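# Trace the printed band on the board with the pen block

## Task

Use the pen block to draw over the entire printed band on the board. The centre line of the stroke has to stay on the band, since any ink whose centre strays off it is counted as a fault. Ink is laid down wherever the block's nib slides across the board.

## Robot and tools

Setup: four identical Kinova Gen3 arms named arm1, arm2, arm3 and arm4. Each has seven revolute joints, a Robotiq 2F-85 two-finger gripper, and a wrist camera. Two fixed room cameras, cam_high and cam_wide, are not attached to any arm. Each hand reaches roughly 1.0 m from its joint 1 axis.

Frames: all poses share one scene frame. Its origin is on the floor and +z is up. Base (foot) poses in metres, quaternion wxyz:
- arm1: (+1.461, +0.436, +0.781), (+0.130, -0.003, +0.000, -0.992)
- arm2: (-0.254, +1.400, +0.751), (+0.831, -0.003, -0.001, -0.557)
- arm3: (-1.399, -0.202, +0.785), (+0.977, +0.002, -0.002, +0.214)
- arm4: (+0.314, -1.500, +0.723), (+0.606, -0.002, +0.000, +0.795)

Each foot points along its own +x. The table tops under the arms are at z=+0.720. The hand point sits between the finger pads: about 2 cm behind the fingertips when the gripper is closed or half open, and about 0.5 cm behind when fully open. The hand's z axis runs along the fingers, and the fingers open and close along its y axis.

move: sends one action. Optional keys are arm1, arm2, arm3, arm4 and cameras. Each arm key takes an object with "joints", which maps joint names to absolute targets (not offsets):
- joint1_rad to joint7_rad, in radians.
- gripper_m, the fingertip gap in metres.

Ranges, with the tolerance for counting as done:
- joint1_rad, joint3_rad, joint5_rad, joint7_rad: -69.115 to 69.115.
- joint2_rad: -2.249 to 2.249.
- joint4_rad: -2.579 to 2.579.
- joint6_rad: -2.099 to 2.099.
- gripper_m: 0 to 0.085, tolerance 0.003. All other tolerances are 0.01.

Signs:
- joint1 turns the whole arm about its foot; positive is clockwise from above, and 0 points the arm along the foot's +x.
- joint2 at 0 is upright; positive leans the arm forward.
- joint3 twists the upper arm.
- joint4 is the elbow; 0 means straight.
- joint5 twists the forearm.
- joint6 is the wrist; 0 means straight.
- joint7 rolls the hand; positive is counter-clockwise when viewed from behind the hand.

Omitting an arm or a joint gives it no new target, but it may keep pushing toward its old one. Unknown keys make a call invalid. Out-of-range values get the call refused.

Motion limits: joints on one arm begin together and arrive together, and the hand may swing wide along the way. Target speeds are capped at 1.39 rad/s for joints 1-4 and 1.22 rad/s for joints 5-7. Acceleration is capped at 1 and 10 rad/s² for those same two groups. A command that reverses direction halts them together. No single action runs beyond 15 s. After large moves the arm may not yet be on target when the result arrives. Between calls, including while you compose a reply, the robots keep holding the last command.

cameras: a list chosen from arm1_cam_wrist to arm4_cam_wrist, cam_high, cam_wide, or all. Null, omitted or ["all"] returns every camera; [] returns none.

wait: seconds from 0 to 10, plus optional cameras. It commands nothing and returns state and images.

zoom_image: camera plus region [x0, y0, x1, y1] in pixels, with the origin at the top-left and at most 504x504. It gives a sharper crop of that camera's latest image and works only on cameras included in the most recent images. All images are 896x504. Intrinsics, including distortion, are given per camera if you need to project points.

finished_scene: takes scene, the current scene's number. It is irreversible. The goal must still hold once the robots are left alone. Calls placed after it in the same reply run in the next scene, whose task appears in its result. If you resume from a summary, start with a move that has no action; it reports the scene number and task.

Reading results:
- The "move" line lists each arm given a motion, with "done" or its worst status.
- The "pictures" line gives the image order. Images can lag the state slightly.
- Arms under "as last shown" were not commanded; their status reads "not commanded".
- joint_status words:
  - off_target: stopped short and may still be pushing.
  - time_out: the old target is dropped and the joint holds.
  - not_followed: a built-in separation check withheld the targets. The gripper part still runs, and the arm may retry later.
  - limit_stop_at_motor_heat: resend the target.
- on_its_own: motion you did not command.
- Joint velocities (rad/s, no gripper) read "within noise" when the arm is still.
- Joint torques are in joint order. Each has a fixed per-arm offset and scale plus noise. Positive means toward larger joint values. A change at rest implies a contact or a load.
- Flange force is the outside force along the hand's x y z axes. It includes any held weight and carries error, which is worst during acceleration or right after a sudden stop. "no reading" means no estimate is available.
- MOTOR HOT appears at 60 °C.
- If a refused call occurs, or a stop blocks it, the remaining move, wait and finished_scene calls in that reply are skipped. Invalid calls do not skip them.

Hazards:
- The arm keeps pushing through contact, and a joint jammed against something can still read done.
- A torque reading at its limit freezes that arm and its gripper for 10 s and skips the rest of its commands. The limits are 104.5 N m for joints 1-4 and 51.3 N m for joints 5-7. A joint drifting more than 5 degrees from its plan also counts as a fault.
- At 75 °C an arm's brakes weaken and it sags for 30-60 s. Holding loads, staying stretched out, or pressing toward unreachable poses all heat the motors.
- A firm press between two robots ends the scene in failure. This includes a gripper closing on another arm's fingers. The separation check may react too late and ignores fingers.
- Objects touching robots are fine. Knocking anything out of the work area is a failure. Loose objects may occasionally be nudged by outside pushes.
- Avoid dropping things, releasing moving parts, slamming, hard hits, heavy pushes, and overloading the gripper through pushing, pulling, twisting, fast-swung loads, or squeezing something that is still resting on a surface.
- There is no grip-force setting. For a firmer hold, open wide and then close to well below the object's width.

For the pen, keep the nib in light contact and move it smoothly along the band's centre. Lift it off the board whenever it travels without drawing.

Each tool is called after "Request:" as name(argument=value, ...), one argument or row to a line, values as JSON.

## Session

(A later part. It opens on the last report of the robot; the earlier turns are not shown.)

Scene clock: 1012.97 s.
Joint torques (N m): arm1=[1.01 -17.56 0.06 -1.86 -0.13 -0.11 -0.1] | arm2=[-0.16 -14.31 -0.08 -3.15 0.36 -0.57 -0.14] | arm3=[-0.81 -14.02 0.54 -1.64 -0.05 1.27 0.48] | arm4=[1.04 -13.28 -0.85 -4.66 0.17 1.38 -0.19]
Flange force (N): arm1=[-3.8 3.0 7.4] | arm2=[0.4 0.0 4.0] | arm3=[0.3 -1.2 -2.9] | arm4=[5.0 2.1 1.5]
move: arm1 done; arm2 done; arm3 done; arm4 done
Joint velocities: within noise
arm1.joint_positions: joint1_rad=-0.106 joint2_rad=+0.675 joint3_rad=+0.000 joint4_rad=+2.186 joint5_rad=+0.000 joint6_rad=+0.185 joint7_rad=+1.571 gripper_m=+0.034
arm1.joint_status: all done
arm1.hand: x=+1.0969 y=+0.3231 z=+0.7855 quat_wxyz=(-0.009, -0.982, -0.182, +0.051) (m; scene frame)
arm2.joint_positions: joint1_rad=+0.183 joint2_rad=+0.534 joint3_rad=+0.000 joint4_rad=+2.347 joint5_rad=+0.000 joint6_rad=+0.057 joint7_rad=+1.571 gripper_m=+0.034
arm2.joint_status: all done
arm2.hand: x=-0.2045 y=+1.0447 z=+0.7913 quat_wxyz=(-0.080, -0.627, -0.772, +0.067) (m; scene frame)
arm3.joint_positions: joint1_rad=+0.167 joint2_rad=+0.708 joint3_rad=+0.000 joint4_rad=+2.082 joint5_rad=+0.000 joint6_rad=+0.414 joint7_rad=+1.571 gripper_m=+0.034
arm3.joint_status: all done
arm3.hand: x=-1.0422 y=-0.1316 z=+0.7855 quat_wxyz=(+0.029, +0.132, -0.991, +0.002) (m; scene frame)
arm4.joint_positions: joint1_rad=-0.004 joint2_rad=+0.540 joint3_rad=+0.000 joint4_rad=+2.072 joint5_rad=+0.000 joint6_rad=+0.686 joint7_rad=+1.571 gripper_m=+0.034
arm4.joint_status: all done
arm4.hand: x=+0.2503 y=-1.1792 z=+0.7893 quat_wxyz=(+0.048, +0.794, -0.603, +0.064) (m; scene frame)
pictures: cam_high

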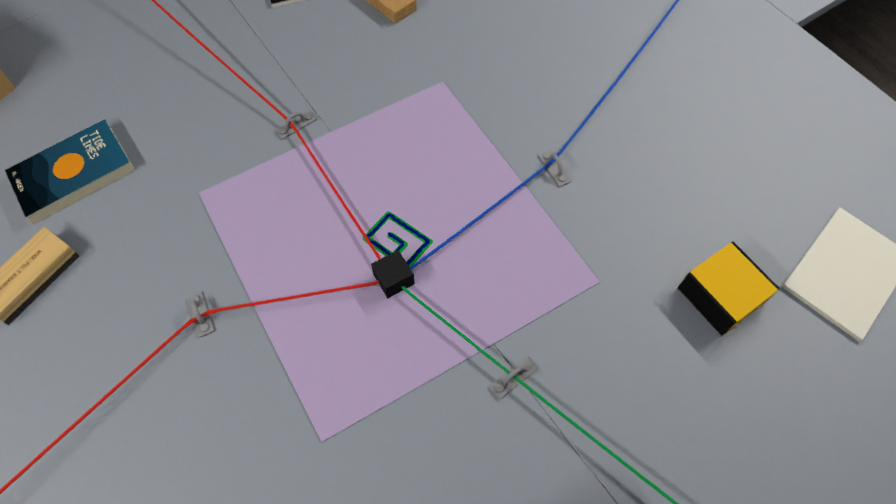

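Request:
move(
  arm1={"joints": {"joint6_rad": 0.17714}},
  arm2={"joints": {"joint6_rad": 0.0487}},
  arm3={"joints": {"joint6_rad": 0.40398}},
  arm4={"joints": {"joint6_rad": 0.67796}},
  cameras=["cam_high"],
)

Request:
zoom_image(
  camera="cam_high",
  region=[350, 210, 470, 310],
)

Request:
zoom_image(
  camera="cam_high",
  region=[360, 205, 440, 285],
)

Request:
move(
  arm1={"joints": {"joint6_rad": 0.16014}},
  arm2={"joints": {"joint6_rad": 0.0317}},
  arm3={"joints": {"joint6_rad": 0.38698}},
  arm4={"joints": {"joint6_rad": 0.66096}},
  cameras=["cam_high"],
)

Request:
zoom_image(
  camera="cam_high",
  region=[350, 210, 470, 310],
)

Scene clock: 1055.67 s.
Joint torques (N m): arm1=[1.04 -17.6 0.1 -2.12 -0.15 -0.22 -0.06] | arm2=[-0.01 -14.51 -0.25 -3.55 0.31 -0.68 -0.09] | arm3=[-0.9 -14.67 0.54 -3.25 -0.05 0.43 0.44] | arm4=[1.07 -13.69 -0.83 -5.58 0.17 0.83 -0.2]
Flange force (N): arm1=[-3.2 3.2 7.3] | arm2=[1.3 1.1 4.3] | arm3=[3.0 -1.3 -3.0] | arm4=[6.5 2.2 1.7]
move: arm1 done; arm2 done; arm3 done; arm4 done
Joint velocities: within noise
arm1.joint_positions: joint1_rad=-0.106 joint2_rad=+0.675 joint3_rad=+0.000 joint4_rad=+2.186 joint5_rad=+0.000 joint6_rad=+0.177 joint7_rad=+1.571 gripper_m=+0.034
arm1.joint_status: all done
arm1.hand: x=+1.0946 y=+0.3223 z=+0.7857 quat_wxyz=(-0.009, -0.982, -0.182, +0.055) (m; scene frame)
arm2.joint_positions: joint1_rad=+0.183 joint2_rad=+0.534 joint3_rad=+0.000 joint4_rad=+2.347 joint5_rad=+0.000 joint6_rad=+0.049 joint7_rad=+1.571 gripper_m=+0.034
arm2.joint_status: all done
arm2.hand: x=-0.2040 y=+1.0423 z=+0.7918 quat_wxyz=(-0.084, -0.627, -0.772, +0.070) (m; scene frame)
arm3.joint_positions: joint1_rad=+0.167 joint2_rad=+0.708 joint3_rad=+0.000 joint4_rad=+2.082 joint5_rad=+0.000 joint6_rad=+0.404 joint7_rad=+1.571 gripper_m=+0.034
arm3.joint_status: all done
arm3.hand: x=-1.0392 y=-0.1308 z=+0.7854 quat_wxyz=(+0.024, +0.132, -0.991, +0.001) (m; scene frame)
arm4.joint_positions: joint1_rad=-0.004 joint2_rad=+0.540 joint3_rad=+0.000 joint4_rad=+2.072 joint5_rad=+0.000 joint6_rad=+0.678 joint7_rad=+1.571 gripper_m=+0.034
arm4.joint_status: all done
arm4.hand: x=+0.2497 y=-1.1768 z=+0.7889 quat_wxyz=(+0.045, +0.794, -0.603, +0.061) (m; scene frame)
pictures: cam_high

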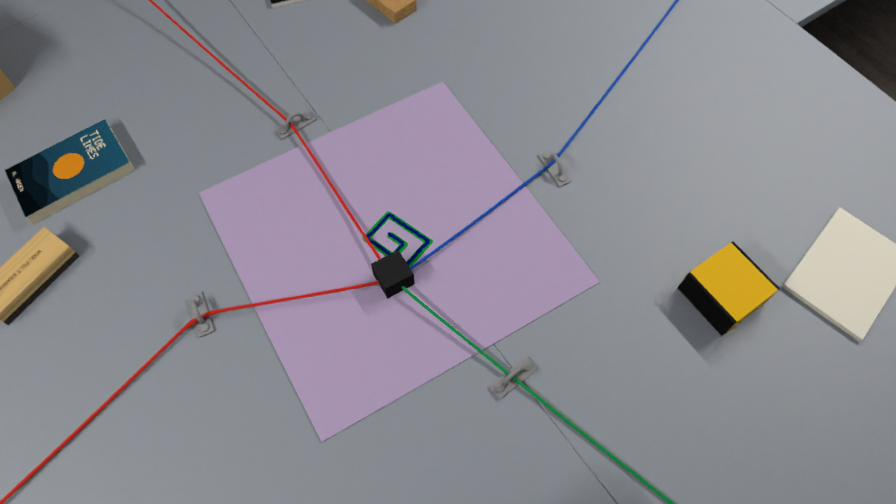

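Scaled by 4.200 from the camera's 896x504 image, which has a finer 1280x720 frame.

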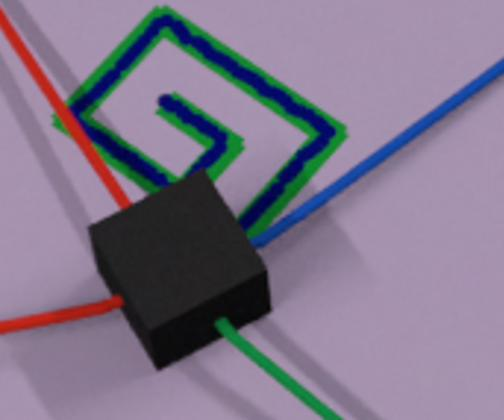

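Scaled by 6.300 from the camera's 896x504 image, which has a finer 1280x720 frame.

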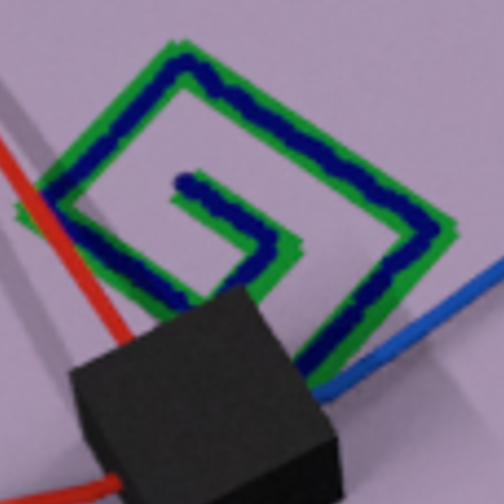

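Scene clock: 1056.20 s.
Joint torques (N m): arm1=[1.08 -17.68 0.12 -2.31 -0.13 -0.34 -0.07] | arm2=[0 -14.6 -0.23 -3.64 0.31 -0.81 -0.1] | arm3=[-0.87 -14.81 0.55 -3.46 -0.04 0.29 0.46] | arm4=[1 -13.79 -0.84 -5.97 0.17 0.64 -0.2]
Flange force (N): arm1=[-2.9 3.4 7.2] | arm2=[1.3 1.1 4.1] | arm3=[3.2 -1.3 -3.1] | arm4=[7.3 2.2 1.6]
move: arm1 done; arm2 done; arm3 done; arm4 done
Joint velocities: within noise
arm1.joint_positions: joint1_rad=-0.106 joint2_rad=+0.675 joint3_rad=+0.000 joint4_rad=+2.186 joint5_rad=+0.000 joint6_rad=+0.160 joint7_rad=+1.571 gripper_m=+0.034
arm1.joint_status: all done
arm1.hand: x=+1.0897 y=+0.3204 z=+0.7864 quat_wxyz=(-0.011, -0.981, -0.181, +0.063) (m; scene frame)
arm2.joint_positions: joint1_rad=+0.183 joint2_rad=+0.534 joint3_rad=+0.000 joint4_rad=+2.347 joint5_rad=+0.000 joint6_rad=+0.032 joint7_rad=+1.571 gripper_m=+0.034
arm2.joint_status: all done
arm2.hand: x=-0.2029 y=+1.0372 z=+0.7930 quat_wxyz=(-0.090, -0.626, -0.771, +0.075) (m; scene frame)
arm3.joint_positions: joint1_rad=+0.167 joint2_rad=+0.708 joint3_rad=+0.000 joint4_rad=+2.082 joint5_rad=+0.000 joint6_rad=+0.387 joint7_rad=+1.571 gripper_m=+0.034
arm3.joint_status: all done
arm3.hand: x=-1.0341 y=-0.1294 z=+0.7852 quat_wxyz=(+0.015, +0.132, -0.991, +0.000) (m; scene frame)
arm4.joint_positions: joint1_rad=-0.004 joint2_rad=+0.540 joint3_rad=+0.000 joint4_rad=+2.072 joint5_rad=+0.000 joint6_rad=+0.661 joint7_rad=+1.571 gripper_m=+0.034
arm4.joint_status: all done
arm4.hand: x=+0.2483 y=-1.1718 z=+0.7881 quat_wxyz=(+0.040, +0.795, -0.603, +0.054) (m; scene frame)
pictures: cam_high

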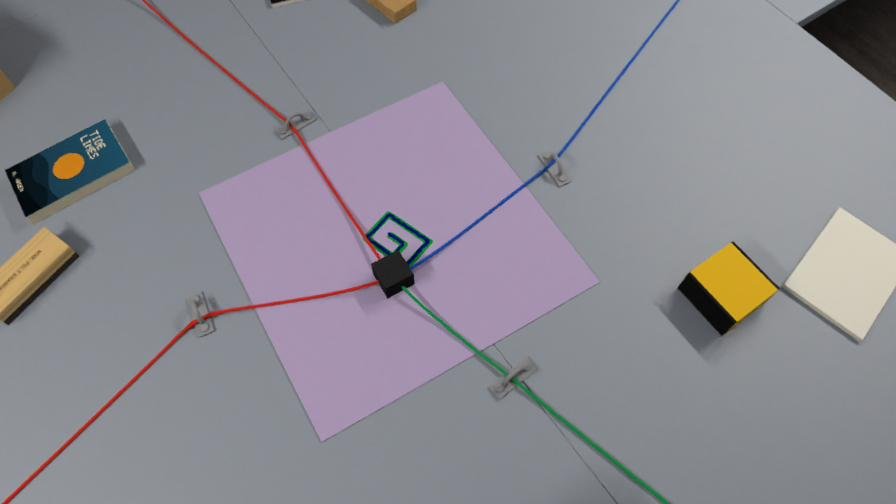

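Scaled by 4.200 from the camera's 896x504 image, which has a finer 1280x720 frame.

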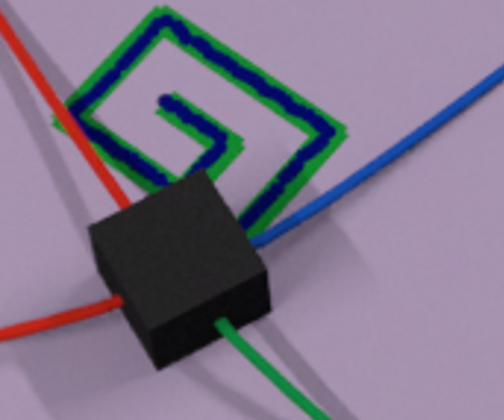

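Request:
finished_scene(
  scene=2,
)

The scene is finished: the task was done.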